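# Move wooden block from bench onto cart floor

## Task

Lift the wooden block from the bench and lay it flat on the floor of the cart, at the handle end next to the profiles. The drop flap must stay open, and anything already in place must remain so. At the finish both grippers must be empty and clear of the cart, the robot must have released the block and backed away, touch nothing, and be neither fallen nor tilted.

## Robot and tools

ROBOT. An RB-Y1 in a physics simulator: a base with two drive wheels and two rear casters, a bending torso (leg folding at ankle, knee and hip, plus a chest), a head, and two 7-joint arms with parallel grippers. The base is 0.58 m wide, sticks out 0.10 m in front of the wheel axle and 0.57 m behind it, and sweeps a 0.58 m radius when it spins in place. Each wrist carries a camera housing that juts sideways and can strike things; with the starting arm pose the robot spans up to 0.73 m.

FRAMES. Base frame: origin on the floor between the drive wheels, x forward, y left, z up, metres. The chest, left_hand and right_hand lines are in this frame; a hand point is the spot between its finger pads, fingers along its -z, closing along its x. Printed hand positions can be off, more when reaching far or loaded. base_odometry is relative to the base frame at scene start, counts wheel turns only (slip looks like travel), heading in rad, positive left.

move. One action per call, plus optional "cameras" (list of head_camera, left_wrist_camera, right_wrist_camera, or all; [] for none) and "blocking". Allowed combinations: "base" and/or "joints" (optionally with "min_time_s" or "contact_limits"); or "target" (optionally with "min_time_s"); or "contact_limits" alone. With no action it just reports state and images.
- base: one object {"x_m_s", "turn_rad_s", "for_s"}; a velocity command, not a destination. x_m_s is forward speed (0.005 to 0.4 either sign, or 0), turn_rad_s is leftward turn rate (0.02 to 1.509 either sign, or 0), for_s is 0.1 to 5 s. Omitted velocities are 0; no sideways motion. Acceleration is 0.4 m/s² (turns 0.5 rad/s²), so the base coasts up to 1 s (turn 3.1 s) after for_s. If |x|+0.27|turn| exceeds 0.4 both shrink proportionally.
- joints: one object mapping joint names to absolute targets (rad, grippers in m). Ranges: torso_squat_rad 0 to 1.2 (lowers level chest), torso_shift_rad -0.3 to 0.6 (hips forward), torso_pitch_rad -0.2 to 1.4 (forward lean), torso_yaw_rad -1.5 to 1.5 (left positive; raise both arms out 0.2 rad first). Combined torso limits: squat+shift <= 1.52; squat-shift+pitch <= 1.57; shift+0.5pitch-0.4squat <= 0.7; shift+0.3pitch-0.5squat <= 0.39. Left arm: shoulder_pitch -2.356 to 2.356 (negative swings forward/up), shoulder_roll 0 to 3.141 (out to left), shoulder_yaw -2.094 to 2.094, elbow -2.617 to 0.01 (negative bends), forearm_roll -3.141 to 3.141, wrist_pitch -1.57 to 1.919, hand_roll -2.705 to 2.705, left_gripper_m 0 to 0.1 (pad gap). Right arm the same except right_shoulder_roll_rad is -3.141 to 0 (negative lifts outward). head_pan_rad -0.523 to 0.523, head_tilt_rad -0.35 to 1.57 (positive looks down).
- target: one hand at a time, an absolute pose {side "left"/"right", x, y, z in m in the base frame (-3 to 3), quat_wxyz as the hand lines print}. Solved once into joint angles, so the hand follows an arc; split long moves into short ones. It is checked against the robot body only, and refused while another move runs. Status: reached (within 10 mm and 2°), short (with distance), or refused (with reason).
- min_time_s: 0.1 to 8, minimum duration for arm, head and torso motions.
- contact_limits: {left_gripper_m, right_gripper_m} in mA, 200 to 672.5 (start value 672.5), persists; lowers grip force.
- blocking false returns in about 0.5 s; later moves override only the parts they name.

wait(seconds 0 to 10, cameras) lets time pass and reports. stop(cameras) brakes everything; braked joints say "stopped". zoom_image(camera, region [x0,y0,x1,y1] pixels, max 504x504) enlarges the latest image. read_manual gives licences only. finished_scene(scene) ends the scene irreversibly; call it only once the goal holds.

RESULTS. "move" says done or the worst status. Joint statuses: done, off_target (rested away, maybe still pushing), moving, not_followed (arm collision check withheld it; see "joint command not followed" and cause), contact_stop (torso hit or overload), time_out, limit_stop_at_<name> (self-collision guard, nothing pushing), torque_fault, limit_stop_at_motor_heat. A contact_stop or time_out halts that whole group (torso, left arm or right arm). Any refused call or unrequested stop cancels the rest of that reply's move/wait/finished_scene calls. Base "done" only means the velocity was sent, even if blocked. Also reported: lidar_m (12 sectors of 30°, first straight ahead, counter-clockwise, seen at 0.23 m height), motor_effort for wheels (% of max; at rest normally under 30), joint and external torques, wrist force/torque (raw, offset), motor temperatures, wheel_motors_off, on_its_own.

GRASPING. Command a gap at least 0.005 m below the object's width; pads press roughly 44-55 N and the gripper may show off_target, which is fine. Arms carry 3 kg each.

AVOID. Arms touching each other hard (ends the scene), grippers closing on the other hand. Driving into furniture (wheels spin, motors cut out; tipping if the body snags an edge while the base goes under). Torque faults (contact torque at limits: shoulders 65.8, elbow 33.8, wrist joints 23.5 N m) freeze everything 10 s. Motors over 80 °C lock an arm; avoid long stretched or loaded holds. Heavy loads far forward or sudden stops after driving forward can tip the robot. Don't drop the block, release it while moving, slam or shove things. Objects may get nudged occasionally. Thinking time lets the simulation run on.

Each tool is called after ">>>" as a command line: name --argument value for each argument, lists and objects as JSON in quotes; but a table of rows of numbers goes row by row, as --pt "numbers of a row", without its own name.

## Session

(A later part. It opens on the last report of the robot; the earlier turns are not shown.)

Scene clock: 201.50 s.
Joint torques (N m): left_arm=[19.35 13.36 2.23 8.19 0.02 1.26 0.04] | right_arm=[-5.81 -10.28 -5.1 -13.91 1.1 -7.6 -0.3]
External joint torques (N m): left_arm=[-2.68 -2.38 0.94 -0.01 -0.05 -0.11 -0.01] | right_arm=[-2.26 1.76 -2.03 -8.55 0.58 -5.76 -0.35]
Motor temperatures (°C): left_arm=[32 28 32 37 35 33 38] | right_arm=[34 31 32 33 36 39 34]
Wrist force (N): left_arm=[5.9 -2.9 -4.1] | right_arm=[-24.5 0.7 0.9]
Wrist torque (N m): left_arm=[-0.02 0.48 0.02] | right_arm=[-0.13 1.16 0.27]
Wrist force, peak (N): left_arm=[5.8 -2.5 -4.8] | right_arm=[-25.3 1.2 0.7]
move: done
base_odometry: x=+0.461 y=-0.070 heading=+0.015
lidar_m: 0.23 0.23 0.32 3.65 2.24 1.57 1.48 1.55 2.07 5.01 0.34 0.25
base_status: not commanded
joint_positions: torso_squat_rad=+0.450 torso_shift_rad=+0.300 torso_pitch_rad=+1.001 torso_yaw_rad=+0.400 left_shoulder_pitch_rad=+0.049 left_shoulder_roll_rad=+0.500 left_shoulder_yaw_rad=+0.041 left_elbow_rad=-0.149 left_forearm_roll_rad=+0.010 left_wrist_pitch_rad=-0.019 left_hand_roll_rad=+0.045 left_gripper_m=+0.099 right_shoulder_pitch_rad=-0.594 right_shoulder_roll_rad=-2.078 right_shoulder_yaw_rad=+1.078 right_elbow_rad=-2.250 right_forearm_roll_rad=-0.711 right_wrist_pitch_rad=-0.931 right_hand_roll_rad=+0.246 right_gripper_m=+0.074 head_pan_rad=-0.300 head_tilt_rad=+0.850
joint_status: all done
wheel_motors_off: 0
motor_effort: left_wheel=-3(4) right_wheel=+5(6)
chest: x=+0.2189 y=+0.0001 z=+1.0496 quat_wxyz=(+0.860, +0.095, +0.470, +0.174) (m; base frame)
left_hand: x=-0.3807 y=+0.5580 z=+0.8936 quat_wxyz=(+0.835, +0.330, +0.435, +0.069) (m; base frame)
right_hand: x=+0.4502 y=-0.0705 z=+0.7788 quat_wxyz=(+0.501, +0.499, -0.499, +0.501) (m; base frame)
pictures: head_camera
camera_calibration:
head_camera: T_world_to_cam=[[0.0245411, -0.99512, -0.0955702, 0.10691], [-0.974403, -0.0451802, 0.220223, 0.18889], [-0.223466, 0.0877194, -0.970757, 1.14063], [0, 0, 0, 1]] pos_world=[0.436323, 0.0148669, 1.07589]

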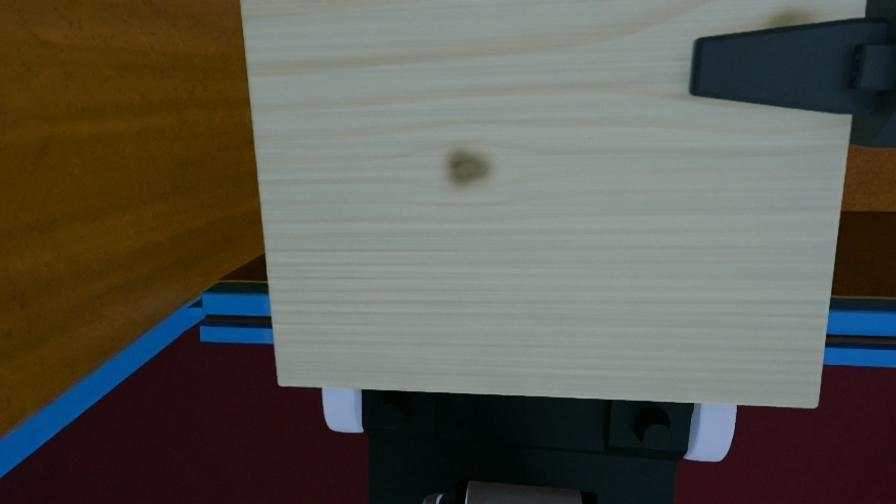

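>>> move --joints '{"torso_squat_rad":0.75,"torso_shift_rad":0.36}' --min_time_s 1.5 --cameras '[]'

>>> move --joints '{"torso_squat_rad":0.95,"torso_shift_rad":0.46,"head_tilt_rad":0.5}' --min_time_s 1.5 --cameras '[]'

>>> move --target '{"side":"right","x":0.45,"y":-0.06,"z":0.45,"quat_wxyz":[0.5,0.5,-0.5,0.5]}' --min_time_s 1.5 --cameras '["head_camera"]'

>>> move --target '{"side":"right","x":0.45,"y":-0.055,"z":0.39,"quat_wxyz":[0.5,0.5,-0.5,0.5]}' --min_time_s 1.5 --cameras '["head_camera"]'

Scene clock: 206.87 s.
Joint torques (N m): left_arm=[19.61 13.8 1.98 8.14 0.09 1.28 0.05] | right_arm=[-5.96 -10.05 -5.27 -13.76 1.21 -7.7 -0.19]
External joint torques (N m): left_arm=[-2.43 -1.94 0.68 -0.06 0.02 -0.09 0.01] | right_arm=[-2.41 1.99 -2.2 -8.4 0.69 -5.86 -0.24]
Motor temperatures (°C): left_arm=[32 28 32 37 35 33 38] | right_arm=[34 31 32 33 36 39 34]
Wrist force (N): left_arm=[4.6 -2.5 -4.1] | right_arm=[-24.3 0.9 1.0]
Wrist torque (N m): left_arm=[-0.03 0.35 0.02] | right_arm=[-0.16 1.17 0.28]
Wrist force, peak (N): left_arm=[6.1 -3.4 -4.1] | right_arm=[-25.3 0.6 0.8]
move: done
base_odometry: x=+0.461 y=-0.070 heading=+0.015
lidar_m: 0.23 0.24 0.32 3.66 2.21 1.56 1.49 1.56 2.06 5.01 0.37 0.24
base_status: not commanded
joint_positions: torso_squat_rad=+0.750 torso_shift_rad=+0.360 torso_pitch_rad=+1.001 torso_yaw_rad=+0.400 left_shoulder_pitch_rad=+0.049 left_shoulder_roll_rad=+0.500 left_shoulder_yaw_rad=+0.041 left_elbow_rad=-0.149 left_forearm_roll_rad=+0.010 left_wrist_pitch_rad=-0.019 left_hand_roll_rad=+0.045 left_gripper_m=+0.099 right_shoulder_pitch_rad=-0.594 right_shoulder_roll_rad=-2.078 right_shoulder_yaw_rad=+1.078 right_elbow_rad=-2.250 right_forearm_roll_rad=-0.711 right_wrist_pitch_rad=-0.931 right_hand_roll_rad=+0.246 right_gripper_m=+0.074 head_pan_rad=-0.300 head_tilt_rad=+0.850
joint_status: all done
wheel_motors_off: 0
motor_effort: left_wheel=-4(4) right_wheel=+3(5)
chest: x=+0.2131 y=+0.0001 z=+0.9268 quat_wxyz=(+0.860, +0.095, +0.470, +0.174) (m; base frame)
left_hand: x=-0.3865 y=+0.5580 z=+0.7708 quat_wxyz=(+0.835, +0.330, +0.435, +0.069) (m; base frame)
right_hand: x=+0.4444 y=-0.0705 z=+0.6560 quat_wxyz=(+0.501, +0.499, -0.499, +0.501) (m; base frame)
pictures: none
No camera images: "cameras" was empty.

Scene clock: 208.67 s.
Joint torques (N m): left_arm=[19.55 13.69 2.09 8.34 0.02 1.2 0.01] | right_arm=[-5.84 -9.8 -5.35 -13.54 1.19 -7.53 -0.2]
External joint torques (N m): left_arm=[-2.48 -2.05 0.79 0.14 -0.05 -0.16 -0.03] | right_arm=[-2.29 2.24 -2.28 -8.18 0.67 -5.69 -0.25]
Motor temperatures (°C): left_arm=[32 28 32 37 35 33 38] | right_arm=[34 31 32 33 36 39 34]
Wrist force (N): left_arm=[5.6 -3.0 -3.6] | right_arm=[-24.1 0.6 1.5]
Wrist torque (N m): left_arm=[0.01 0.44 0.04] | right_arm=[-0.13 1.21 0.26]
Wrist force, peak (N): left_arm=[5.7 -2.9 -4.6] | right_arm=[-25.4 1.0 1.1]
move: done
base_odometry: x=+0.461 y=-0.070 heading=+0.015
lidar_m: 0.23 0.24 0.32 3.65 2.21 1.57 1.48 1.56 2.04 5.01 0.36 0.25
base_status: not commanded
joint_positions: torso_squat_rad=+0.950 torso_shift_rad=+0.460 torso_pitch_rad=+1.001 torso_yaw_rad=+0.400 left_shoulder_pitch_rad=+0.049 left_shoulder_roll_rad=+0.500 left_shoulder_yaw_rad=+0.041 left_elbow_rad=-0.149 left_forearm_roll_rad=+0.010 left_wrist_pitch_rad=-0.019 left_hand_roll_rad=+0.045 left_gripper_m=+0.099 right_shoulder_pitch_rad=-0.594 right_shoulder_roll_rad=-2.078 right_shoulder_yaw_rad=+1.078 right_elbow_rad=-2.250 right_forearm_roll_rad=-0.711 right_wrist_pitch_rad=-0.931 right_hand_roll_rad=+0.246 right_gripper_m=+0.074 head_pan_rad=-0.300 head_tilt_rad=+0.500
joint_status: all done
wheel_motors_off: 0
motor_effort: left_wheel=-4(4) right_wheel=+4(5)
chest: x=+0.2134 y=+0.0001 z=+0.8123 quat_wxyz=(+0.860, +0.095, +0.470, +0.174) (m; base frame)
left_hand: x=-0.3862 y=+0.5580 z=+0.6563 quat_wxyz=(+0.835, +0.330, +0.435, +0.069) (m; base frame)
right_hand: x=+0.4447 y=-0.0705 z=+0.5415 quat_wxyz=(+0.501, +0.499, -0.499, +0.501) (m; base frame)
pictures: none
No camera images: "cameras" was empty.

Scene clock: 210.50 s.
Joint torques (N m): left_arm=[19.64 13.6 2.21 8.3 0 1.26 0] | right_arm=[-8.69 -7.92 -8.05 -13.4 0.21 -7.74 -0.51]
External joint torques (N m): left_arm=[-2.39 -2.14 0.91 0.1 -0.07 -0.11 -0.05] | right_arm=[-5.79 3.45 -4.58 -8.1 -0.02 -5.84 -0.56]
Motor temperatures (°C): left_arm=[32 28 32 37 35 33 38] | right_arm=[34 31 32 33 36 39 34]
Wrist force (N): left_arm=[4.9 -2.0 -4.0] | right_arm=[-24.5 1.3 0.8]
Wrist torque (N m): left_arm=[-0.07 0.37 0.03] | right_arm=[-0.27 1.17 0.27]
Wrist force, peak (N): left_arm=[5.5 -3.4 -4.4] | right_arm=[-25.4 1.0 1.2]
move: done
base_odometry: x=+0.461 y=-0.070 heading=+0.015
lidar_m: 0.22 0.23 0.33 3.64 2.22 1.56 1.48 1.56 2.07 5.01 0.35 0.25
base_status: not commanded
joint_positions: torso_squat_rad=+0.950 torso_shift_rad=+0.460 torso_pitch_rad=+1.001 torso_yaw_rad=+0.400 left_shoulder_pitch_rad=+0.049 left_shoulder_roll_rad=+0.500 left_shoulder_yaw_rad=+0.041 left_elbow_rad=-0.149 left_forearm_roll_rad=+0.010 left_wrist_pitch_rad=-0.019 left_hand_roll_rad=+0.045 left_gripper_m=+0.099 right_shoulder_pitch_rad=-0.628 right_shoulder_roll_rad=-1.725 right_shoulder_yaw_rad=+1.042 right_elbow_rad=-1.874 right_forearm_roll_rad=-0.476 right_wrist_pitch_rad=-0.901 right_hand_roll_rad=+0.051 right_gripper_m=+0.074 head_pan_rad=-0.300 head_tilt_rad=+0.500
joint_status: all done
wheel_motors_off: 0
motor_effort: left_wheel=-4(4) right_wheel=+3(7)
chest: x=+0.2134 y=+0.0001 z=+0.8123 quat_wxyz=(+0.860, +0.095, +0.470, +0.174) (m; base frame)
left_hand: x=-0.3862 y=+0.5580 z=+0.6563 quat_wxyz=(+0.835, +0.330, +0.435, +0.069) (m; base frame)
right_hand: x=+0.4492 y=-0.0609 z=+0.4484 quat_wxyz=(+0.503, +0.497, -0.498, +0.502) (m; base frame)
right_hand_status: reached (checked arc, planned for 1.5 s): 2 mm and 0.6 deg off.
pictures: head_camera
camera_calibration:
head_camera: T_world_to_cam=[[0.0302604, -0.994018, -0.104939, 0.0905585], [-0.991859, -0.0168696, -0.126219, 0.555365], [0.123694, 0.107904, -0.986436, 0.786668], [0, 0, 0, 1]] pos_world=[0.450797, 0.0145006, 0.855599]

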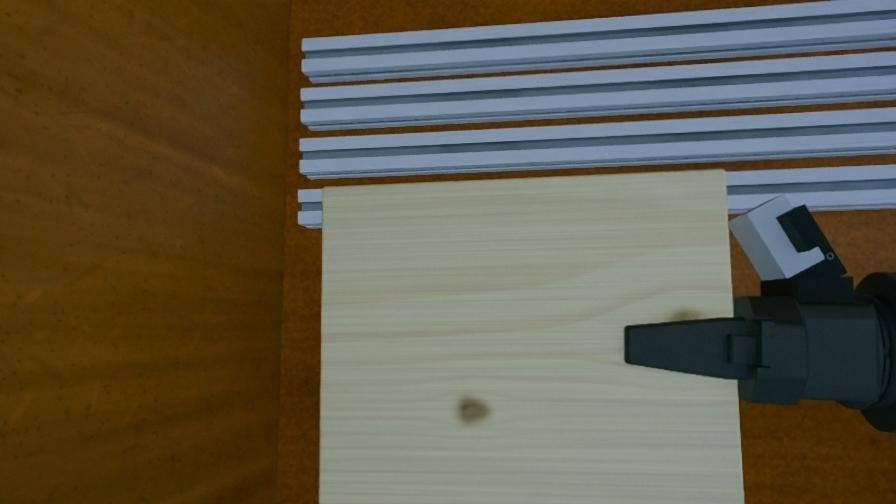

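Scene clock: 212.33 s.
Joint torques (N m): left_arm=[19.52 13.89 2.02 8.3 -0.04 1.19 0.04] | right_arm=[-8.04 -6.59 -4.76 -12.28 -0.46 -8 -0.64]
External joint torques (N m): left_arm=[-2.51 -1.85 0.72 0.1 -0.11 -0.18 -0.01] | right_arm=[-5.33 3.94 -1.47 -7.45 -0.51 -6.1 -0.69]
Motor temperatures (°C): left_arm=[32 28 32 37 35 33 38] | right_arm=[34 31 32 33 36 39 34]
Wrist force (N): left_arm=[5.3 -3.0 -4.2] | right_arm=[-24.4 1.1 0.5]
Wrist torque (N m): left_arm=[0.00 0.41 0.10] | right_arm=[-0.13 1.12 0.25]
Wrist force, peak (N): left_arm=[5.5 -2.4 -5.0] | right_arm=[-25.1 0.6 1.0]
move: done
base_odometry: x=+0.461 y=-0.070 heading=+0.015
lidar_m: 0.23 0.24 0.32 3.65 2.22 1.57 1.49 1.54 2.07 5.02 0.35 0.25
base_status: not commanded
joint_positions: torso_squat_rad=+0.950 torso_shift_rad=+0.460 torso_pitch_rad=+1.001 torso_yaw_rad=+0.400 left_shoulder_pitch_rad=+0.049 left_shoulder_roll_rad=+0.500 left_shoulder_yaw_rad=+0.041 left_elbow_rad=-0.149 left_forearm_roll_rad=+0.010 left_wrist_pitch_rad=-0.019 left_hand_roll_rad=+0.045 left_gripper_m=+0.099 right_shoulder_pitch_rad=-0.696 right_shoulder_roll_rad=-1.515 right_shoulder_yaw_rad=+1.070 right_elbow_rad=-1.584 right_forearm_roll_rad=-0.336 right_wrist_pitch_rad=-0.967 right_hand_roll_rad=-0.052 right_gripper_m=+0.074 head_pan_rad=-0.300 head_tilt_rad=+0.500
joint_status: all done
wheel_motors_off: 0
motor_effort: left_wheel=-4(4) right_wheel=+5(5)
chest: x=+0.2134 y=+0.0001 z=+0.8123 quat_wxyz=(+0.860, +0.095, +0.470, +0.174) (m; base frame)
left_hand: x=-0.3862 y=+0.5580 z=+0.6563 quat_wxyz=(+0.835, +0.330, +0.435, +0.069) (m; base frame)
right_hand: x=+0.4490 y=-0.0558 z=+0.3890 quat_wxyz=(+0.504, +0.496, -0.497, +0.503) (m; base frame)
right_hand_status: reached (checked arc, planned for 1.5 s): 2 mm and 0.8 deg off.
pictures: head_camera
camera_calibration:
head_camera: T_world_to_cam=[[0.0302604, -0.994018, -0.104939, 0.0905585], [-0.991859, -0.0168696, -0.126219, 0.555365], [0.123694, 0.107904, -0.986436, 0.786668], [0, 0, 0, 1]] pos_world=[0.450797, 0.0145006, 0.855599]

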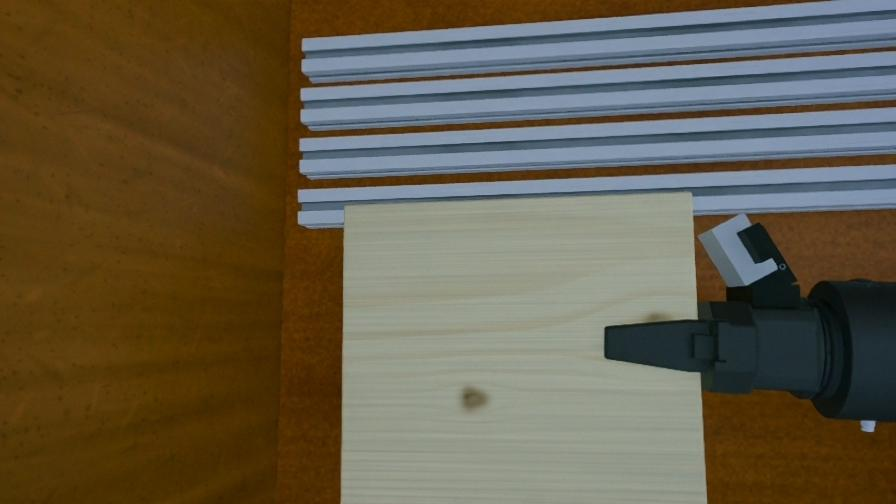

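>>> move --target '{"side":"right","x":0.437,"y":-0.05,"z":0.35,"quat_wxyz":[0.5,0.5,-0.5,0.5]}' --min_time_s 1.5 --cameras '["head_camera"]'

>>> move --joints '{"head_tilt_rad":0.8}' --cameras '["head_camera"]'

Scene clock: 216.27 s.
Joint torques (N m): left_arm=[19.7 13.38 2.12 8.22 -0.06 1.21 0.01] | right_arm=[-6.62 -5 -2.95 -12.19 0.16 -8.2 -0.75]
External joint torques (N m): left_arm=[-2.33 -2.36 0.82 0.02 -0.13 -0.16 -0.04] | right_arm=[-4.24 4.41 -0.2 -7.81 0.17 -6.31 -0.8]
Motor temperatures (°C): left_arm=[32 29 32 37 35 33 38] | right_arm=[34 31 32 33 36 39 34]
Wrist force (N): left_arm=[5.5 -2.5 -3.6] | right_arm=[-24.8 -1.9 0.4]
Wrist torque (N m): left_arm=[-0.08 0.48 0.05] | right_arm=[-0.76 1.30 0.47]
Wrist force, peak (N): left_arm=[6.0 -3.1 -4.4] | right_arm=[-25.8 -1.8 0.4]
move: done
base_odometry: x=+0.461 y=-0.070 heading=+0.015
lidar_m: 0.22 0.24 0.33 3.66 2.22 1.57 1.48 1.55 2.07 5.02 0.34 0.25
base_status: not commanded
joint_positions: torso_squat_rad=+0.950 torso_shift_rad=+0.460 torso_pitch_rad=+1.001 torso_yaw_rad=+0.400 left_shoulder_pitch_rad=+0.049 left_shoulder_roll_rad=+0.500 left_shoulder_yaw_rad=+0.041 left_elbow_rad=-0.149 left_forearm_roll_rad=+0.010 left_wrist_pitch_rad=-0.019 left_hand_roll_rad=+0.045 left_gripper_m=+0.099 right_shoulder_pitch_rad=-0.733 right_shoulder_roll_rad=-1.360 right_shoulder_yaw_rad=+1.103 right_elbow_rad=-1.358 right_forearm_roll_rad=-0.266 right_wrist_pitch_rad=-1.051 right_hand_roll_rad=-0.074 right_gripper_m=+0.074 head_pan_rad=-0.300 head_tilt_rad=+0.500
joint_status: all done
wheel_motors_off: 0
motor_effort: left_wheel=-4(4) right_wheel=+3(6)
chest: x=+0.2134 y=+0.0001 z=+0.8123 quat_wxyz=(+0.860, +0.095, +0.470, +0.174) (m; base frame)
left_hand: x=-0.3862 y=+0.5580 z=+0.6563 quat_wxyz=(+0.835, +0.330, +0.435, +0.069) (m; base frame)
right_hand: x=+0.4368 y=-0.0510 z=+0.3490 quat_wxyz=(+0.502, +0.498, -0.498, +0.502) (m; base frame)
right_hand_status: reached (checked arc, planned for 1.5 s): 1 mm and 0.5 deg off.
pictures: head_camera
camera_calibration:
head_camera: T_world_to_cam=[[0.0302604, -0.994018, -0.104939, 0.0905585], [-0.991859, -0.0168696, -0.126219, 0.555365], [0.123694, 0.107904, -0.986436, 0.786668], [0, 0, 0, 1]] pos_world=[0.450797, 0.0145006, 0.855599]

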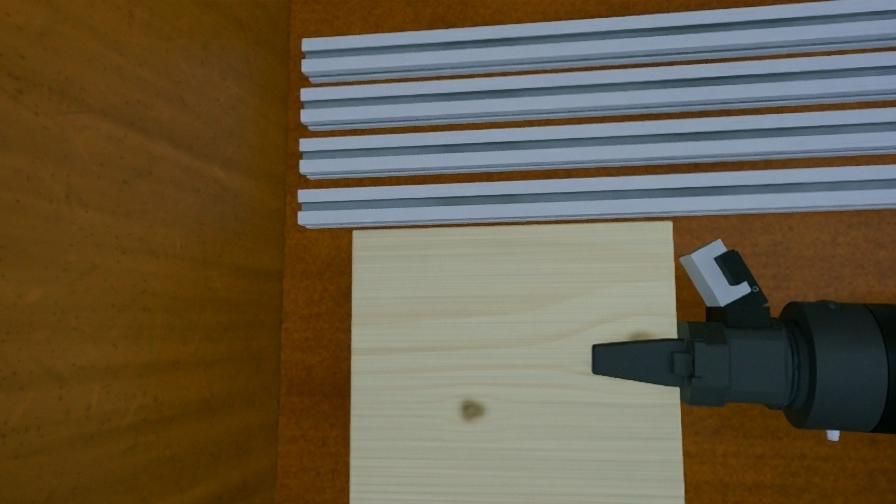

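Scene clock: 217.10 s.
Joint torques (N m): left_arm=[19.84 13.86 2.09 8.17 0.01 1.14 0.03] | right_arm=[-6.55 -5.08 -2.79 -12.3 0.18 -8.18 -0.76]
External joint torques (N m): left_arm=[-2.19 -1.88 0.79 -0.03 -0.06 -0.23 -0.02] | right_arm=[-4.18 4.32 -0.04 -7.93 0.18 -6.29 -0.81]
Motor temperatures (°C): left_arm=[32 29 32 37 35 33 38] | right_arm=[34 31 32 33 36 39 34]
Wrist force (N): left_arm=[5.2 -2.7 -4.0] | right_arm=[-25.6 -1.6 -0.2]
Wrist torque (N m): left_arm=[-0.01 0.42 0.07] | right_arm=[-0.77 1.29 0.48]
Wrist force, peak (N): left_arm=[5.8 -3.1 -4.1] | right_arm=[-26.0 -1.7 0.1]
move: done
base_odometry: x=+0.461 y=-0.070 heading=+0.015
lidar_m: 0.22 0.25 0.32 3.64 2.22 1.57 1.48 1.56 2.07 5.01 0.35 0.24
base_status: not commanded
joint_positions: torso_squat_rad=+0.950 torso_shift_rad=+0.460 torso_pitch_rad=+1.001 torso_yaw_rad=+0.400 left_shoulder_pitch_rad=+0.049 left_shoulder_roll_rad=+0.500 left_shoulder_yaw_rad=+0.041 left_elbow_rad=-0.149 left_forearm_roll_rad=+0.010 left_wrist_pitch_rad=-0.019 left_hand_roll_rad=+0.045 left_gripper_m=+0.099 right_shoulder_pitch_rad=-0.733 right_shoulder_roll_rad=-1.360 right_shoulder_yaw_rad=+1.103 right_elbow_rad=-1.358 right_forearm_roll_rad=-0.266 right_wrist_pitch_rad=-1.051 right_hand_roll_rad=-0.074 right_gripper_m=+0.074 head_pan_rad=-0.300 head_tilt_rad=+0.800
joint_status: all done
wheel_motors_off: 0
motor_effort: left_wheel=-4(4) right_wheel=+2(5)
chest: x=+0.2134 y=+0.0001 z=+0.8123 quat_wxyz=(+0.860, +0.095, +0.470, +0.174) (m; base frame)
left_hand: x=-0.3862 y=+0.5580 z=+0.6563 quat_wxyz=(+0.835, +0.330, +0.435, +0.069) (m; base frame)
right_hand: x=+0.4368 y=-0.0510 z=+0.3490 quat_wxyz=(+0.502, +0.498, -0.498, +0.502) (m; base frame)
pictures: head_camera
camera_calibration:
head_camera: T_world_to_cam=[[0.0250717, -0.99496, -0.0970836, 0.0855194], [-0.984323, -0.0415299, 0.171418, 0.283695], [-0.174586, 0.0912639, -0.980403, 0.898508], [0, 0, 0, 1]] pos_world=[0.43397, 0.0148689, 0.840572]

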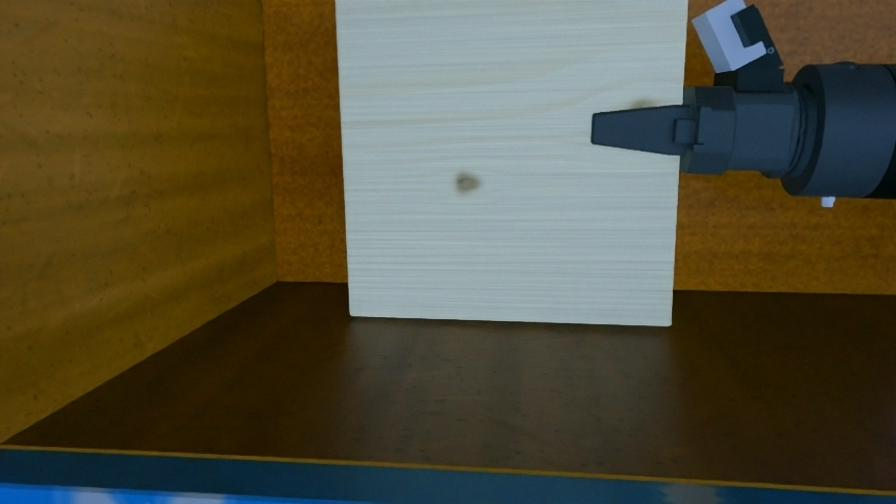

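>>> move --target '{"side":"right","x":0.447,"y":-0.05,"z":0.352,"quat_wxyz":[0.5,0.5,-0.5,0.5]}' --min_time_s 1 --cameras '["head_camera"]'

>>> move --target '{"side":"right","x":0.447,"y":-0.05,"z":0.335,"quat_wxyz":[0.5,0.5,-0.5,0.5]}' --min_time_s 1 --cameras '["head_camera"]'

Scene clock: 220.53 s.
Joint torques (N m): left_arm=[19.7 13.36 1.89 8.21 0.03 1.19 0] | right_arm=[-8.09 -8 -6.89 -11.28 -0.61 -8 -0.66]
External joint torques (N m): left_arm=[-2.33 -2.38 0.59 0.01 -0.04 -0.18 -0.04] | right_arm=[-5.34 1.61 -3.92 -6.99 -0.56 -6.11 -0.71]
Motor temperatures (°C): left_arm=[32 29 32 37 34 33 38] | right_arm=[34 31 32 33 36 39 34]
Wrist force (N): left_arm=[5.0 -2.3 -4.4] | right_arm=[-24.3 1.0 0.7]
Wrist torque (N m): left_arm=[-0.04 0.36 0.04] | right_arm=[-0.18 1.16 0.28]
Wrist force, peak (N): left_arm=[6.1 -2.8 -4.5] | right_arm=[-26.1 -1.2 0.7]
move: done
base_odometry: x=+0.461 y=-0.070 heading=+0.015
lidar_m: 0.22 0.24 0.33 3.66 2.21 1.56 1.48 1.55 2.06 5.00 0.34 0.24
base_status: not commanded
joint_positions: torso_squat_rad=+0.950 torso_shift_rad=+0.460 torso_pitch_rad=+1.001 torso_yaw_rad=+0.400 left_shoulder_pitch_rad=+0.049 left_shoulder_roll_rad=+0.500 left_shoulder_yaw_rad=+0.041 left_elbow_rad=-0.149 left_forearm_roll_rad=+0.010 left_wrist_pitch_rad=-0.019 left_hand_roll_rad=+0.045 left_gripper_m=+0.099 right_shoulder_pitch_rad=-0.754 right_shoulder_roll_rad=-1.364 right_shoulder_yaw_rad=+1.103 right_elbow_rad=-1.348 right_forearm_roll_rad=-0.261 right_wrist_pitch_rad=-1.059 right_hand_roll_rad=-0.100 right_gripper_m=+0.074 head_pan_rad=-0.300 head_tilt_rad=+0.800
joint_status: all done
wheel_motors_off: 0
motor_effort: left_wheel=-3(5) right_wheel=+2(6)
chest: x=+0.2134 y=+0.0001 z=+0.8123 quat_wxyz=(+0.860, +0.095, +0.470, +0.174) (m; base frame)
left_hand: x=-0.3862 y=+0.5580 z=+0.6563 quat_wxyz=(+0.835, +0.330, +0.435, +0.069) (m; base frame)
right_hand: x=+0.4463 y=-0.0508 z=+0.3509 quat_wxyz=(+0.501, +0.499, -0.499, +0.501) (m; base frame)
right_hand_status: reached (checked arc, planned for 1.0 s): 2 mm and 0.3 deg off.
pictures: head_camera
camera_calibration:
head_camera: T_world_to_cam=[[0.0250717, -0.99496, -0.0970836, 0.0855194], [-0.984323, -0.0415299, 0.171418, 0.283695], [-0.174586, 0.0912639, -0.980403, 0.898508], [0, 0, 0, 1]] pos_world=[0.43397, 0.0148689, 0.840572]

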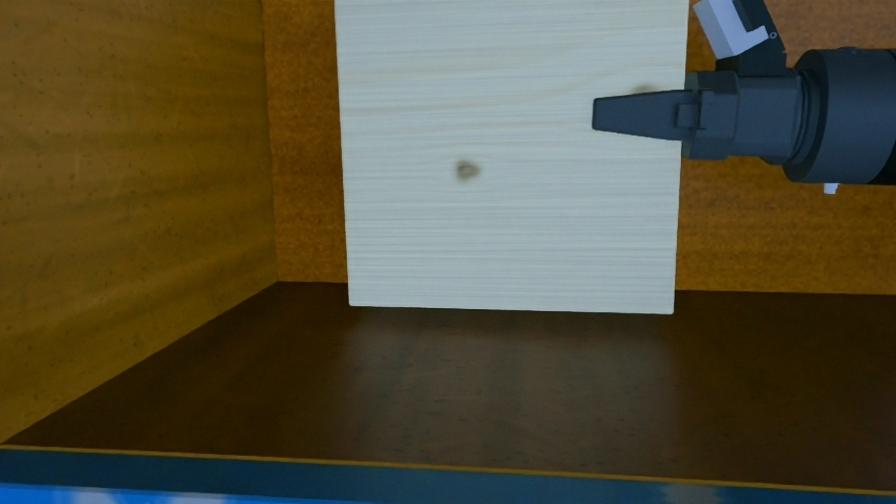

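Scene clock: 221.87 s.
Joint torques (N m): left_arm=[19.5 13.85 2.14 8.35 0.11 1.22 0.04] | right_arm=[-0.08 -10.85 0.76 13.72 0.17 9.16 0.74]
External joint torques (N m): left_arm=[-2.49 -1.91 0.84 0.16 0.03 -0.15 0] | right_arm=[2.87 -1.65 3.62 17.67 0.28 11.05 0.69]
Motor temperatures (°C): left_arm=[32 29 32 37 34 33 38] | right_arm=[34 31 32 33 36 39 34]
Wrist force (N): left_arm=[5.1 -3.0 -4.2] | right_arm=[57.6 9.0 2.4]
Wrist torque (N m): left_arm=[0.06 0.41 0.04] | right_arm=[-0.49 4.07 -1.14]
Wrist force, peak (N): left_arm=[5.7 -2.6 -4.7] | right_arm=[79.8 11.5 22.9]
move: done
base_odometry: x=+0.461 y=-0.070 heading=+0.015
lidar_m: 0.23 0.24 0.32 3.65 2.21 1.54 1.48 1.56 2.06 5.02 0.36 0.25
base_status: not commanded
joint_positions: torso_squat_rad=+0.950 torso_shift_rad=+0.459 torso_pitch_rad=+0.998 torso_yaw_rad=+0.400 left_shoulder_pitch_rad=+0.049 left_shoulder_roll_rad=+0.500 left_shoulder_yaw_rad=+0.041 left_elbow_rad=-0.149 left_forearm_roll_rad=+0.010 left_wrist_pitch_rad=-0.019 left_hand_roll_rad=+0.045 left_gripper_m=+0.099 right_shoulder_pitch_rad=-0.783 right_shoulder_roll_rad=-1.298 right_shoulder_yaw_rad=+1.115 right_elbow_rad=-1.233 right_forearm_roll_rad=-0.234 right_wrist_pitch_rad=-1.115 right_hand_roll_rad=-0.121 right_gripper_m=+0.074 head_pan_rad=-0.300 head_tilt_rad=+0.800
joint_status: all done
wheel_motors_off: 0
motor_effort: left_wheel=-2(6) right_wheel=+6(10)
chest: x=+0.2124 y=+0.0001 z=+0.8132 quat_wxyz=(+0.861, +0.095, +0.469, +0.174) (m; base frame)
left_hand: x=-0.3867 y=+0.5580 z=+0.6553 quat_wxyz=(+0.836, +0.329, +0.434, +0.070) (m; base frame)
right_hand: x=+0.4474 y=-0.0487 z=+0.3388 quat_wxyz=(+0.497, +0.501, -0.502, +0.499) (m; base frame)
right_hand_status: reached (checked arc, planned for 1.0 s): 4 mm and 0.4 deg off.
pictures: head_camera
camera_calibration:
head_camera: T_world_to_cam=[[0.0253086, -0.994992, -0.096695, 0.0852613], [-0.984812, -0.0414352, 0.168607, 0.285024], [-0.171769, 0.0909592, -0.980929, 0.899024], [0, 0, 0, 1]] pos_world=[0.432962, 0.0148699, 0.842066]

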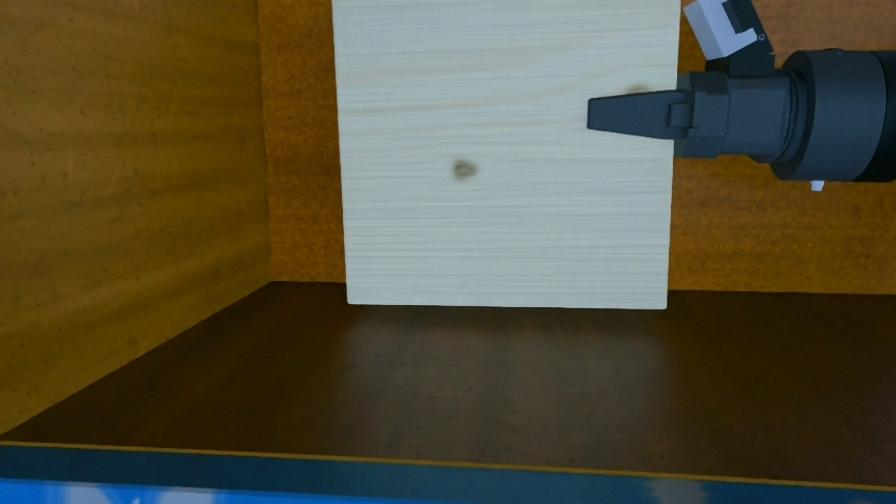

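>>> move --target '{"side":"right","x":0.447,"y":-0.05,"z":0.365,"quat_wxyz":[0.5338,0.4638,-0.4638,0.5338]}' --min_time_s 1.2 --cameras '["head_camera"]'

>>> move --target '{"side":"right","x":0.447,"y":-0.05,"z":0.346,"quat_wxyz":[0.5338,0.4638,-0.4638,0.5338]}' --min_time_s 1.5 --cameras '["head_camera"]'

Scene clock: 229.80 s.
Joint torques (N m): left_arm=[19.76 13.91 2.31 8.2 0.04 1.18 0.08] | right_arm=[-4.82 -7.4 -7.44 -13.83 -0.64 -7.74 -0.12]
External joint torques (N m): left_arm=[-2.27 -1.83 1.01 0 -0.04 -0.19 0.04] | right_arm=[-2.02 2.92 -4.12 -8.79 -0.71 -5.85 -0.17]
Motor temperatures (°C): left_arm=[32 29 32 37 34 33 38] | right_arm=[34 31 32 33 36 40 34]
Wrist force (N): left_arm=[5.0 -3.0 -3.6] | right_arm=[-24.0 0.2 -2.7]
Wrist torque (N m): left_arm=[0.04 0.39 0.03] | right_arm=[-0.26 1.16 0.30]
Wrist force, peak (N): left_arm=[6.1 -3.0 -4.4] | right_arm=[85.0 12.7 -10.2]
move: done
base_odometry: x=+0.461 y=-0.070 heading=+0.015
lidar_m: 0.23 0.23 0.33 3.65 2.23 1.56 1.50 1.55 2.07 5.01 0.36 0.23
base_status: not commanded
joint_positions: torso_squat_rad=+0.950 torso_shift_rad=+0.460 torso_pitch_rad=+1.000 torso_yaw_rad=+0.400 left_shoulder_pitch_rad=+0.049 left_shoulder_roll_rad=+0.500 left_shoulder_yaw_rad=+0.041 left_elbow_rad=-0.149 left_forearm_roll_rad=+0.010 left_wrist_pitch_rad=-0.019 left_hand_roll_rad=+0.045 left_gripper_m=+0.099 right_shoulder_pitch_rad=-0.702 right_shoulder_roll_rad=-1.513 right_shoulder_yaw_rad=+1.073 right_elbow_rad=-1.611 right_forearm_roll_rad=-0.329 right_wrist_pitch_rad=-0.808 right_hand_roll_rad=-0.054 right_gripper_m=+0.074 head_pan_rad=-0.300 head_tilt_rad=+0.800
joint_status: all done
wheel_motors_off: 0
motor_effort: left_wheel=-3(6) right_wheel=+3(8)
chest: x=+0.2133 y=+0.0001 z=+0.8124 quat_wxyz=(+0.860, +0.095, +0.470, +0.174) (m; base frame)
left_hand: x=-0.3863 y=+0.5580 z=+0.6562 quat_wxyz=(+0.835, +0.330, +0.435, +0.069) (m; base frame)
right_hand: x=+0.4465 y=-0.0508 z=+0.3623 quat_wxyz=(+0.535, +0.464, -0.462, +0.534) (m; base frame)
right_hand_status: reached (checked arc, planned for 1.2 s): 3 mm and 0.3 deg off.
pictures: head_camera
camera_calibration:
head_camera: T_world_to_cam=[[0.0252088, -0.994966, -0.0969908, 0.0853941], [-0.984374, -0.0416197, 0.171102, 0.283868], [-0.174277, 0.091162, -0.980468, 0.89851], [0, 0, 0, 1]] pos_world=[0.43387, 0.0148689, 0.840672]

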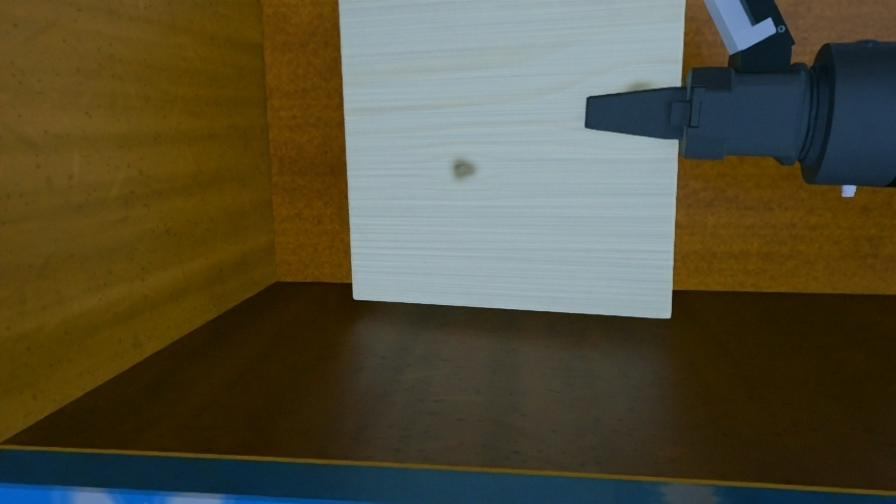

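Scene clock: 231.63 s.
Joint torques (N m): left_arm=[19.76 13.69 2.39 8.28 0.02 1.23 0.03] | right_arm=[-2.19 -9.84 0.2 1.37 0.95 4.33 0.32]
External joint torques (N m): left_arm=[-2.26 -2.06 1.09 0.09 -0.05 -0.14 -0.01] | right_arm=[0.65 0.18 3.43 6.19 0.92 6.21 0.27]
Motor temperatures (°C): left_arm=[32 29 32 37 34 33 38] | right_arm=[34 31 32 33 36 40 34]
Wrist force (N): left_arm=[5.5 -2.7 -3.6] | right_arm=[3.2 -0.7 9.0]
Wrist torque (N m): left_arm=[-0.03 0.42 0.07] | right_arm=[-0.04 -4.03 -0.83]
Wrist force, peak (N): left_arm=[6.3 -2.7 -4.2] | right_arm=[-24.5 0.9 -2.5]
move: done
base_odometry: x=+0.461 y=-0.070 heading=+0.015
lidar_m: 0.23 0.23 0.33 3.63 2.22 1.56 1.48 1.56 2.07 5.02 0.33 0.25
base_status: not commanded
joint_positions: torso_squat_rad=+0.950 torso_shift_rad=+0.460 torso_pitch_rad=+1.000 torso_yaw_rad=+0.400 left_shoulder_pitch_rad=+0.049 left_shoulder_roll_rad=+0.500 left_shoulder_yaw_rad=+0.041 left_elbow_rad=-0.149 left_forearm_roll_rad=+0.010 left_wrist_pitch_rad=-0.019 left_hand_roll_rad=+0.045 left_gripper_m=+0.099 right_shoulder_pitch_rad=-0.726 right_shoulder_roll_rad=-1.454 right_shoulder_yaw_rad=+1.087 right_elbow_rad=-1.516 right_forearm_roll_rad=-0.296 right_wrist_pitch_rad=-0.849 right_hand_roll_rad=-0.075 right_gripper_m=+0.074 head_pan_rad=-0.300 head_tilt_rad=+0.800
joint_status: all done
wheel_motors_off: 0
motor_effort: left_wheel=-4(5) right_wheel=+5(7)
chest: x=+0.2131 y=+0.0000 z=+0.8126 quat_wxyz=(+0.860, +0.095, +0.470, +0.174) (m; base frame)
left_hand: x=-0.3863 y=+0.5580 z=+0.6561 quat_wxyz=(+0.835, +0.330, +0.435, +0.070) (m; base frame)
right_hand: x=+0.4472 y=-0.0495 z=+0.3474 quat_wxyz=(+0.533, +0.464, -0.465, +0.533) (m; base frame)
right_hand_status: reached (checked arc, planned for 1.5 s): 1 mm and 0.2 deg off.
pictures: head_camera
camera_calibration:
head_camera: T_world_to_cam=[[0.0251493, -0.994961, -0.0970554, 0.0854088], [-0.984481, -0.0415168, 0.170507, 0.284159], [-0.173677, 0.0912611, -0.980565, 0.898596], [0, 0, 0, 1]] pos_world=[0.433668, 0.0147689, 0.84097]

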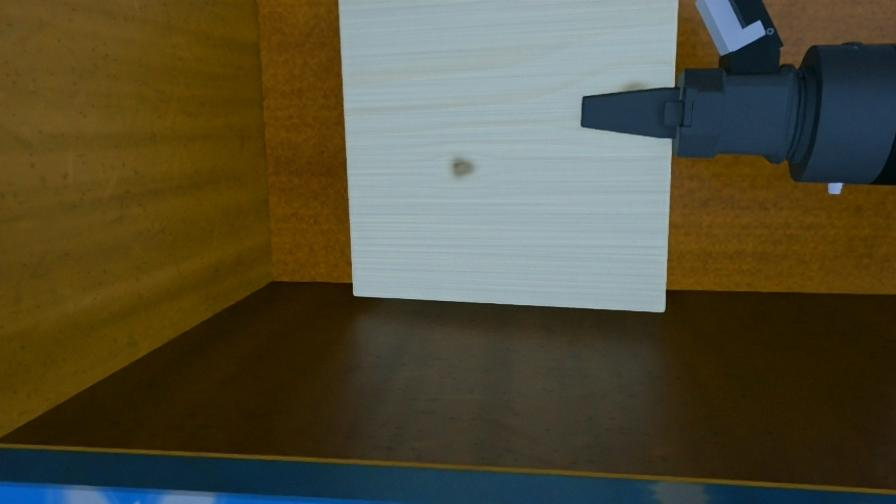

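>>> move --joints '{"right_gripper_m":0.084}' --cameras '["head_camera"]'

>>> move --joints '{"right_gripper_m":0.1}' --cameras '["head_camera"]'

Scene clock: 233.13 s.
Joint torques (N m): left_arm=[19.66 13.37 2.05 8.2 -0.04 1.2 0.06] | right_arm=[-3.05 -9.71 -2.83 -6.03 0.07 -3.31 0.33]
External joint torques (N m): left_arm=[-2.37 -2.38 0.75 0.01 -0.11 -0.16 0.02] | right_arm=[-0.23 0.32 0.39 -1.2 0.04 -1.41 0.29]
Motor temperatures (°C): left_arm=[32 29 32 37 34 33 38] | right_arm=[34 31 32 33 36 40 34]
Wrist force (N): left_arm=[4.9 -3.2 -4.0] | right_arm=[-13.7 1.9 -4.0]
Wrist torque (N m): left_arm=[0.05 0.40 0.05] | right_arm=[-0.26 -0.69 -0.19]
Wrist force, peak (N): left_arm=[5.7 -3.2 -4.3] | right_arm=[-15.4 1.5 -4.4]
move: done
base_odometry: x=+0.461 y=-0.070 heading=+0.015
lidar_m: 0.22 0.24 0.34 3.64 2.21 1.57 1.49 1.55 2.06 5.02 0.35 0.24
base_status: not commanded
joint_positions: torso_squat_rad=+0.950 torso_shift_rad=+0.460 torso_pitch_rad=+1.000 torso_yaw_rad=+0.400 left_shoulder_pitch_rad=+0.049 left_shoulder_roll_rad=+0.500 left_shoulder_yaw_rad=+0.041 left_elbow_rad=-0.149 left_forearm_roll_rad=+0.010 left_wrist_pitch_rad=-0.019 left_hand_roll_rad=+0.045 left_gripper_m=+0.099 right_shoulder_pitch_rad=-0.726 right_shoulder_roll_rad=-1.454 right_shoulder_yaw_rad=+1.088 right_elbow_rad=-1.514 right_forearm_roll_rad=-0.296 right_wrist_pitch_rad=-0.847 right_hand_roll_rad=-0.075 right_gripper_m=+0.084 head_pan_rad=-0.300 head_tilt_rad=+0.800
joint_status: all done
wheel_motors_off: 0
motor_effort: left_wheel=-3(6) right_wheel=+2(5)
chest: x=+0.2132 y=+0.0000 z=+0.8125 quat_wxyz=(+0.860, +0.095, +0.470, +0.174) (m; base frame)
left_hand: x=-0.3863 y=+0.5580 z=+0.6562 quat_wxyz=(+0.835, +0.330, +0.435, +0.069) (m; base frame)
right_hand: x=+0.4471 y=-0.0500 z=+0.3460 quat_wxyz=(+0.534, +0.463, -0.464, +0.534) (m; base frame)
pictures: head_camera
camera_calibration:
head_camera: T_world_to_cam=[[0.0251885, -0.994948, -0.0971839, 0.0854747], [-0.984409, -0.0416147, 0.170899, 0.284032], [-0.17408, 0.091364, -0.980484, 0.898541], [0, 0, 0, 1]] pos_world=[0.433869, 0.0147684, 0.840771]

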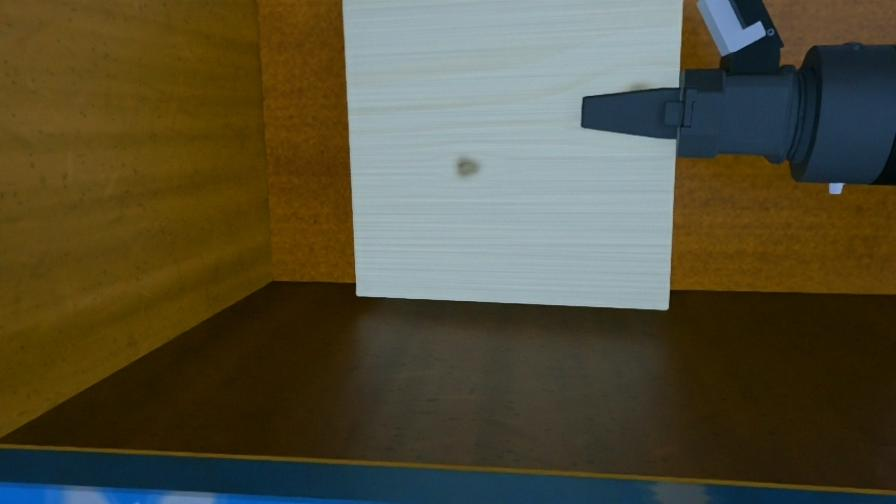

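Scene clock: 233.77 s.
Joint torques (N m): left_arm=[19.76 13.67 2.31 8.22 -0.02 1.12 -0.02] | right_arm=[-3.22 -9.4 -3.25 -7.32 -0.12 -3.26 0.25]
External joint torques (N m): left_arm=[-2.27 -2.08 1.01 0.02 -0.09 -0.25 -0.07] | right_arm=[-0.4 0.63 -0.03 -2.52 -0.15 -1.38 0.2]
Motor temperatures (°C): left_arm=[32 29 32 37 34 33 38] | right_arm=[34 31 32 33 36 40 34]
Wrist force (N): left_arm=[5.6 -2.9 -4.0] | right_arm=[-13.5 2.4 3.6]
Wrist torque (N m): left_arm=[0.01 0.46 0.05] | right_arm=[-0.14 -0.81 -0.10]
Wrist force, peak (N): left_arm=[5.3 -3.2 -4.5] | right_arm=[-14.8 2.1 -4.2]
move: done
base_odometry: x=+0.461 y=-0.070 heading=+0.015
lidar_m: 0.22 0.24 0.32 3.66 2.21 1.57 1.49 1.55 2.08 5.01 0.36 0.25
base_status: not commanded
joint_positions: torso_squat_rad=+0.950 torso_shift_rad=+0.460 torso_pitch_rad=+1.000 torso_yaw_rad=+0.400 left_shoulder_pitch_rad=+0.049 left_shoulder_roll_rad=+0.500 left_shoulder_yaw_rad=+0.041 left_elbow_rad=-0.149 left_forearm_roll_rad=+0.010 left_wrist_pitch_rad=-0.019 left_hand_roll_rad=+0.045 left_gripper_m=+0.099 right_shoulder_pitch_rad=-0.726 right_shoulder_roll_rad=-1.454 right_shoulder_yaw_rad=+1.088 right_elbow_rad=-1.514 right_forearm_roll_rad=-0.296 right_wrist_pitch_rad=-0.847 right_hand_roll_rad=-0.075 right_gripper_m=+0.099 head_pan_rad=-0.300 head_tilt_rad=+0.800
joint_status: all done
wheel_motors_off: 0
motor_effort: left_wheel=-3(4) right_wheel=+3(5)
chest: x=+0.2132 y=+0.0000 z=+0.8125 quat_wxyz=(+0.860, +0.095, +0.470, +0.174) (m; base frame)
left_hand: x=-0.3863 y=+0.5580 z=+0.6562 quat_wxyz=(+0.835, +0.330, +0.435, +0.069) (m; base frame)
right_hand: x=+0.4471 y=-0.0502 z=+0.3458 quat_wxyz=(+0.534, +0.463, -0.464, +0.534) (m; base frame)
pictures: head_camera
camera_calibration:
head_camera: T_world_to_cam=[[0.0251099, -0.994961, -0.0970683, 0.0854123], [-0.984411, -0.0415181, 0.170915, 0.284018], [-0.174083, 0.0912634, -0.980493, 0.898551], [0, 0, 0, 1]] pos_world=[0.433869, 0.0147689, 0.840771]

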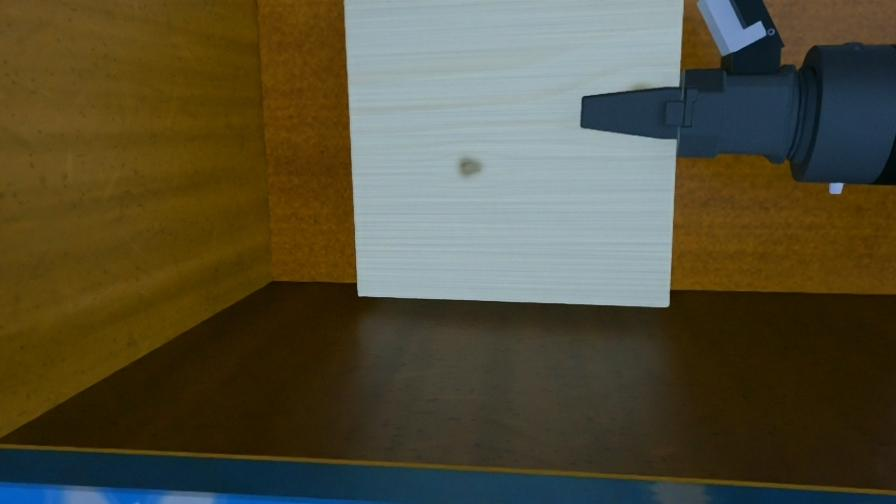

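>>> move --target '{"side":"right","x":0.447,"y":-0.052,"z":0.345,"quat_wxyz":[0.5691,0.4197,-0.4197,0.5691]}' --min_time_s 1.2 --cameras '["head_camera"]'

>>> move --target '{"side":"right","x":0.447,"y":-0.13,"z":0.348,"quat_wxyz":[0.5691,0.4197,-0.4197,0.5691]}' --min_time_s 2 --cameras '["head_camera"]'

Scene clock: 237.27 s.
Joint torques (N m): left_arm=[19.88 13.59 2.24 8.26 0.03 1.2 0.02] | right_arm=[-2.51 -11.92 -7.08 -8.14 -0.36 -3.13 0.3]
External joint torques (N m): left_arm=[-2.15 -2.16 0.94 0.06 -0.04 -0.16 -0.02] | right_arm=[0.43 -1.53 -3.62 -2.79 -0.48 -1.29 0.26]
Motor temperatures (°C): left_arm=[32 29 32 37 34 33 38] | right_arm=[34 31 32 32 36 39 34]
Wrist force (N): left_arm=[5.9 -2.5 -4.4] | right_arm=[-13.2 2.7 -5.1]
Wrist torque (N m): left_arm=[0.01 0.52 0.06] | right_arm=[-0.28 -0.64 -0.21]
Wrist force, peak (N): left_arm=[6.2 -2.7 -4.5] | right_arm=[-14.6 2.9 -4.7]
move: done
base_odometry: x=+0.461 y=-0.070 heading=+0.015
lidar_m: 0.22 0.24 0.33 3.65 2.21 1.56 1.48 1.55 2.06 5.02 0.35 0.25
base_status: not commanded
joint_positions: torso_squat_rad=+0.950 torso_shift_rad=+0.460 torso_pitch_rad=+1.000 torso_yaw_rad=+0.400 left_shoulder_pitch_rad=+0.049 left_shoulder_roll_rad=+0.500 left_shoulder_yaw_rad=+0.041 left_elbow_rad=-0.149 left_forearm_roll_rad=+0.010 left_wrist_pitch_rad=-0.019 left_hand_roll_rad=+0.045 left_gripper_m=+0.099 right_shoulder_pitch_rad=-0.694 right_shoulder_roll_rad=-1.559 right_shoulder_yaw_rad=+1.063 right_elbow_rad=-1.709 right_forearm_roll_rad=-0.356 right_wrist_pitch_rad=-0.601 right_hand_roll_rad=-0.036 right_gripper_m=+0.099 head_pan_rad=-0.300 head_tilt_rad=+0.800
joint_status: all done
wheel_motors_off: 0
motor_effort: left_wheel=-2(4) right_wheel=+5(5)
chest: x=+0.2132 y=+0.0000 z=+0.8125 quat_wxyz=(+0.860, +0.095, +0.470, +0.174) (m; base frame)
left_hand: x=-0.3863 y=+0.5580 z=+0.6562 quat_wxyz=(+0.835, +0.330, +0.435, +0.070) (m; base frame)
right_hand: x=+0.4464 y=-0.0522 z=+0.3448 quat_wxyz=(+0.568, +0.422, -0.419, +0.569) (m; base frame)
right_hand_status: reached (checked arc, planned for 1.2 s): 1 mm and 0.3 deg off.
pictures: head_camera
camera_calibration:
head_camera: T_world_to_cam=[[0.0252186, -0.994956, -0.0970889, 0.0853846], [-0.984408, -0.041628, 0.170902, 0.283931], [-0.174082, 0.0912652, -0.980493, 0.898533], [0, 0, 0, 1]] pos_world=[0.433769, 0.0147686, 0.840771]

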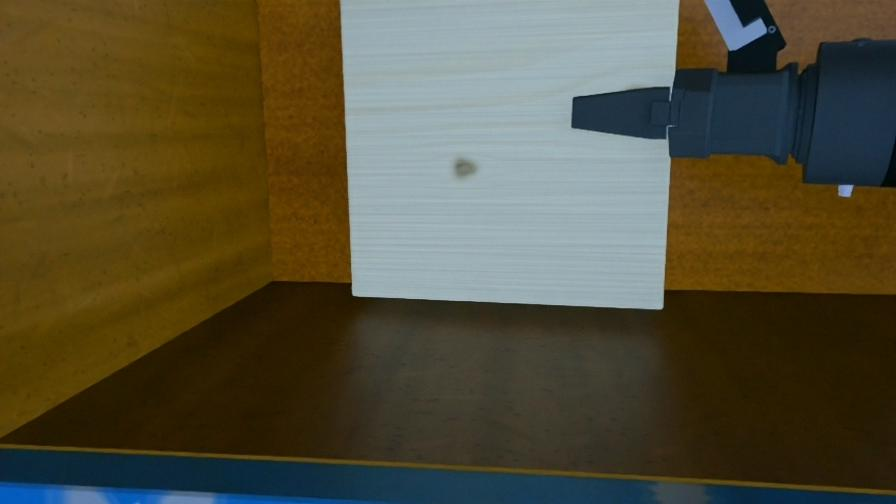

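Scene clock: 239.60 s.
Joint torques (N m): left_arm=[19.97 13.51 2.37 8.32 0.01 1.12 0.01] | right_arm=[0.12 -14.28 -1.33 -3.22 -0.35 -2.08 0.34]
External joint torques (N m): left_arm=[-2.05 -2.24 1.07 0.12 -0.06 -0.25 -0.03] | right_arm=[1.83 -1.6 1.3 0.29 -0.46 -0.25 0.3]
Motor temperatures (°C): left_arm=[32 29 32 37 34 33 38] | right_arm=[34 31 32 32 36 39 34]
Wrist force (N): left_arm=[5.4 -3.3 -4.0] | right_arm=[-6.0 1.2 -0.1]
Wrist torque (N m): left_arm=[0.06 0.47 0.04] | right_arm=[-0.25 -0.25 -0.11]
Wrist force, peak (N): left_arm=[6.2 -2.7 -3.9] | right_arm=[-13.4 1.8 -5.8]
move: done
base_odometry: x=+0.461 y=-0.070 heading=+0.015
lidar_m: 0.23 0.23 0.33 3.65 2.21 1.57 1.49 1.56 2.05 5.00 0.36 0.25
base_status: not commanded
joint_positions: torso_squat_rad=+0.950 torso_shift_rad=+0.460 torso_pitch_rad=+1.000 torso_yaw_rad=+0.400 left_shoulder_pitch_rad=+0.049 left_shoulder_roll_rad=+0.500 left_shoulder_yaw_rad=+0.041 left_elbow_rad=-0.149 left_forearm_roll_rad=+0.010 left_wrist_pitch_rad=-0.019 left_hand_roll_rad=+0.045 left_gripper_m=+0.099 right_shoulder_pitch_rad=-0.581 right_shoulder_roll_rad=-1.691 right_shoulder_yaw_rad=+1.072 right_elbow_rad=-1.613 right_forearm_roll_rad=-0.415 right_wrist_pitch_rad=-0.852 right_hand_roll_rad=+0.010 right_gripper_m=+0.099 head_pan_rad=-0.300 head_tilt_rad=+0.800
joint_status: all done
wheel_motors_off: 0
motor_effort: left_wheel=-3(4) right_wheel=+1(5)
chest: x=+0.2132 y=+0.0000 z=+0.8125 quat_wxyz=(+0.860, +0.095, +0.470, +0.174) (m; base frame)
left_hand: x=-0.3863 y=+0.5580 z=+0.6561 quat_wxyz=(+0.835, +0.330, +0.435, +0.070) (m; base frame)
right_hand: x=+0.4476 y=-0.1292 z=+0.3482 quat_wxyz=(+0.569, +0.419, -0.419, +0.570) (m; base frame)
right_hand_status: reached (checked arc, planned for 2.0 s): 1 mm and 0.2 deg off.
pictures: head_camera
camera_calibration:
head_camera: T_world_to_cam=[[0.0252286, -0.994956, -0.0970886, 0.0853897], [-0.984425, -0.0416288, 0.170805, 0.284003], [-0.173985, 0.0912673, -0.98051, 0.898603], [0, 0, 0, 1]] pos_world=[0.433769, 0.0147686, 0.840871]

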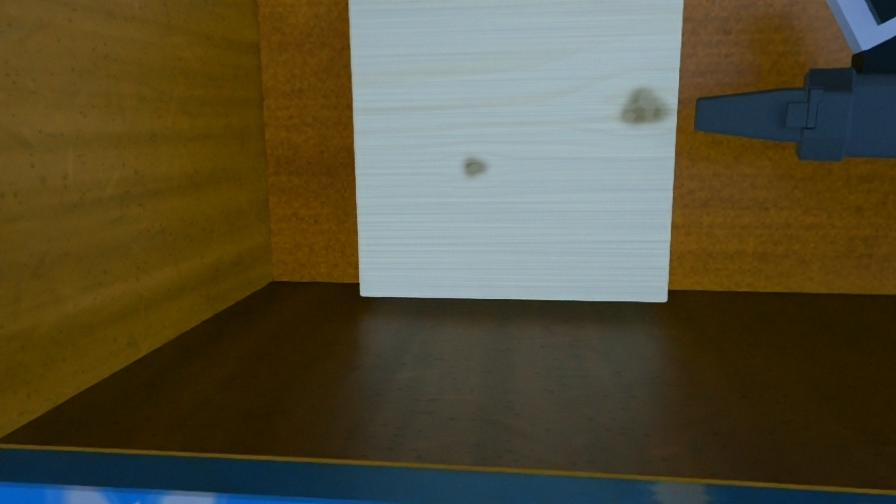

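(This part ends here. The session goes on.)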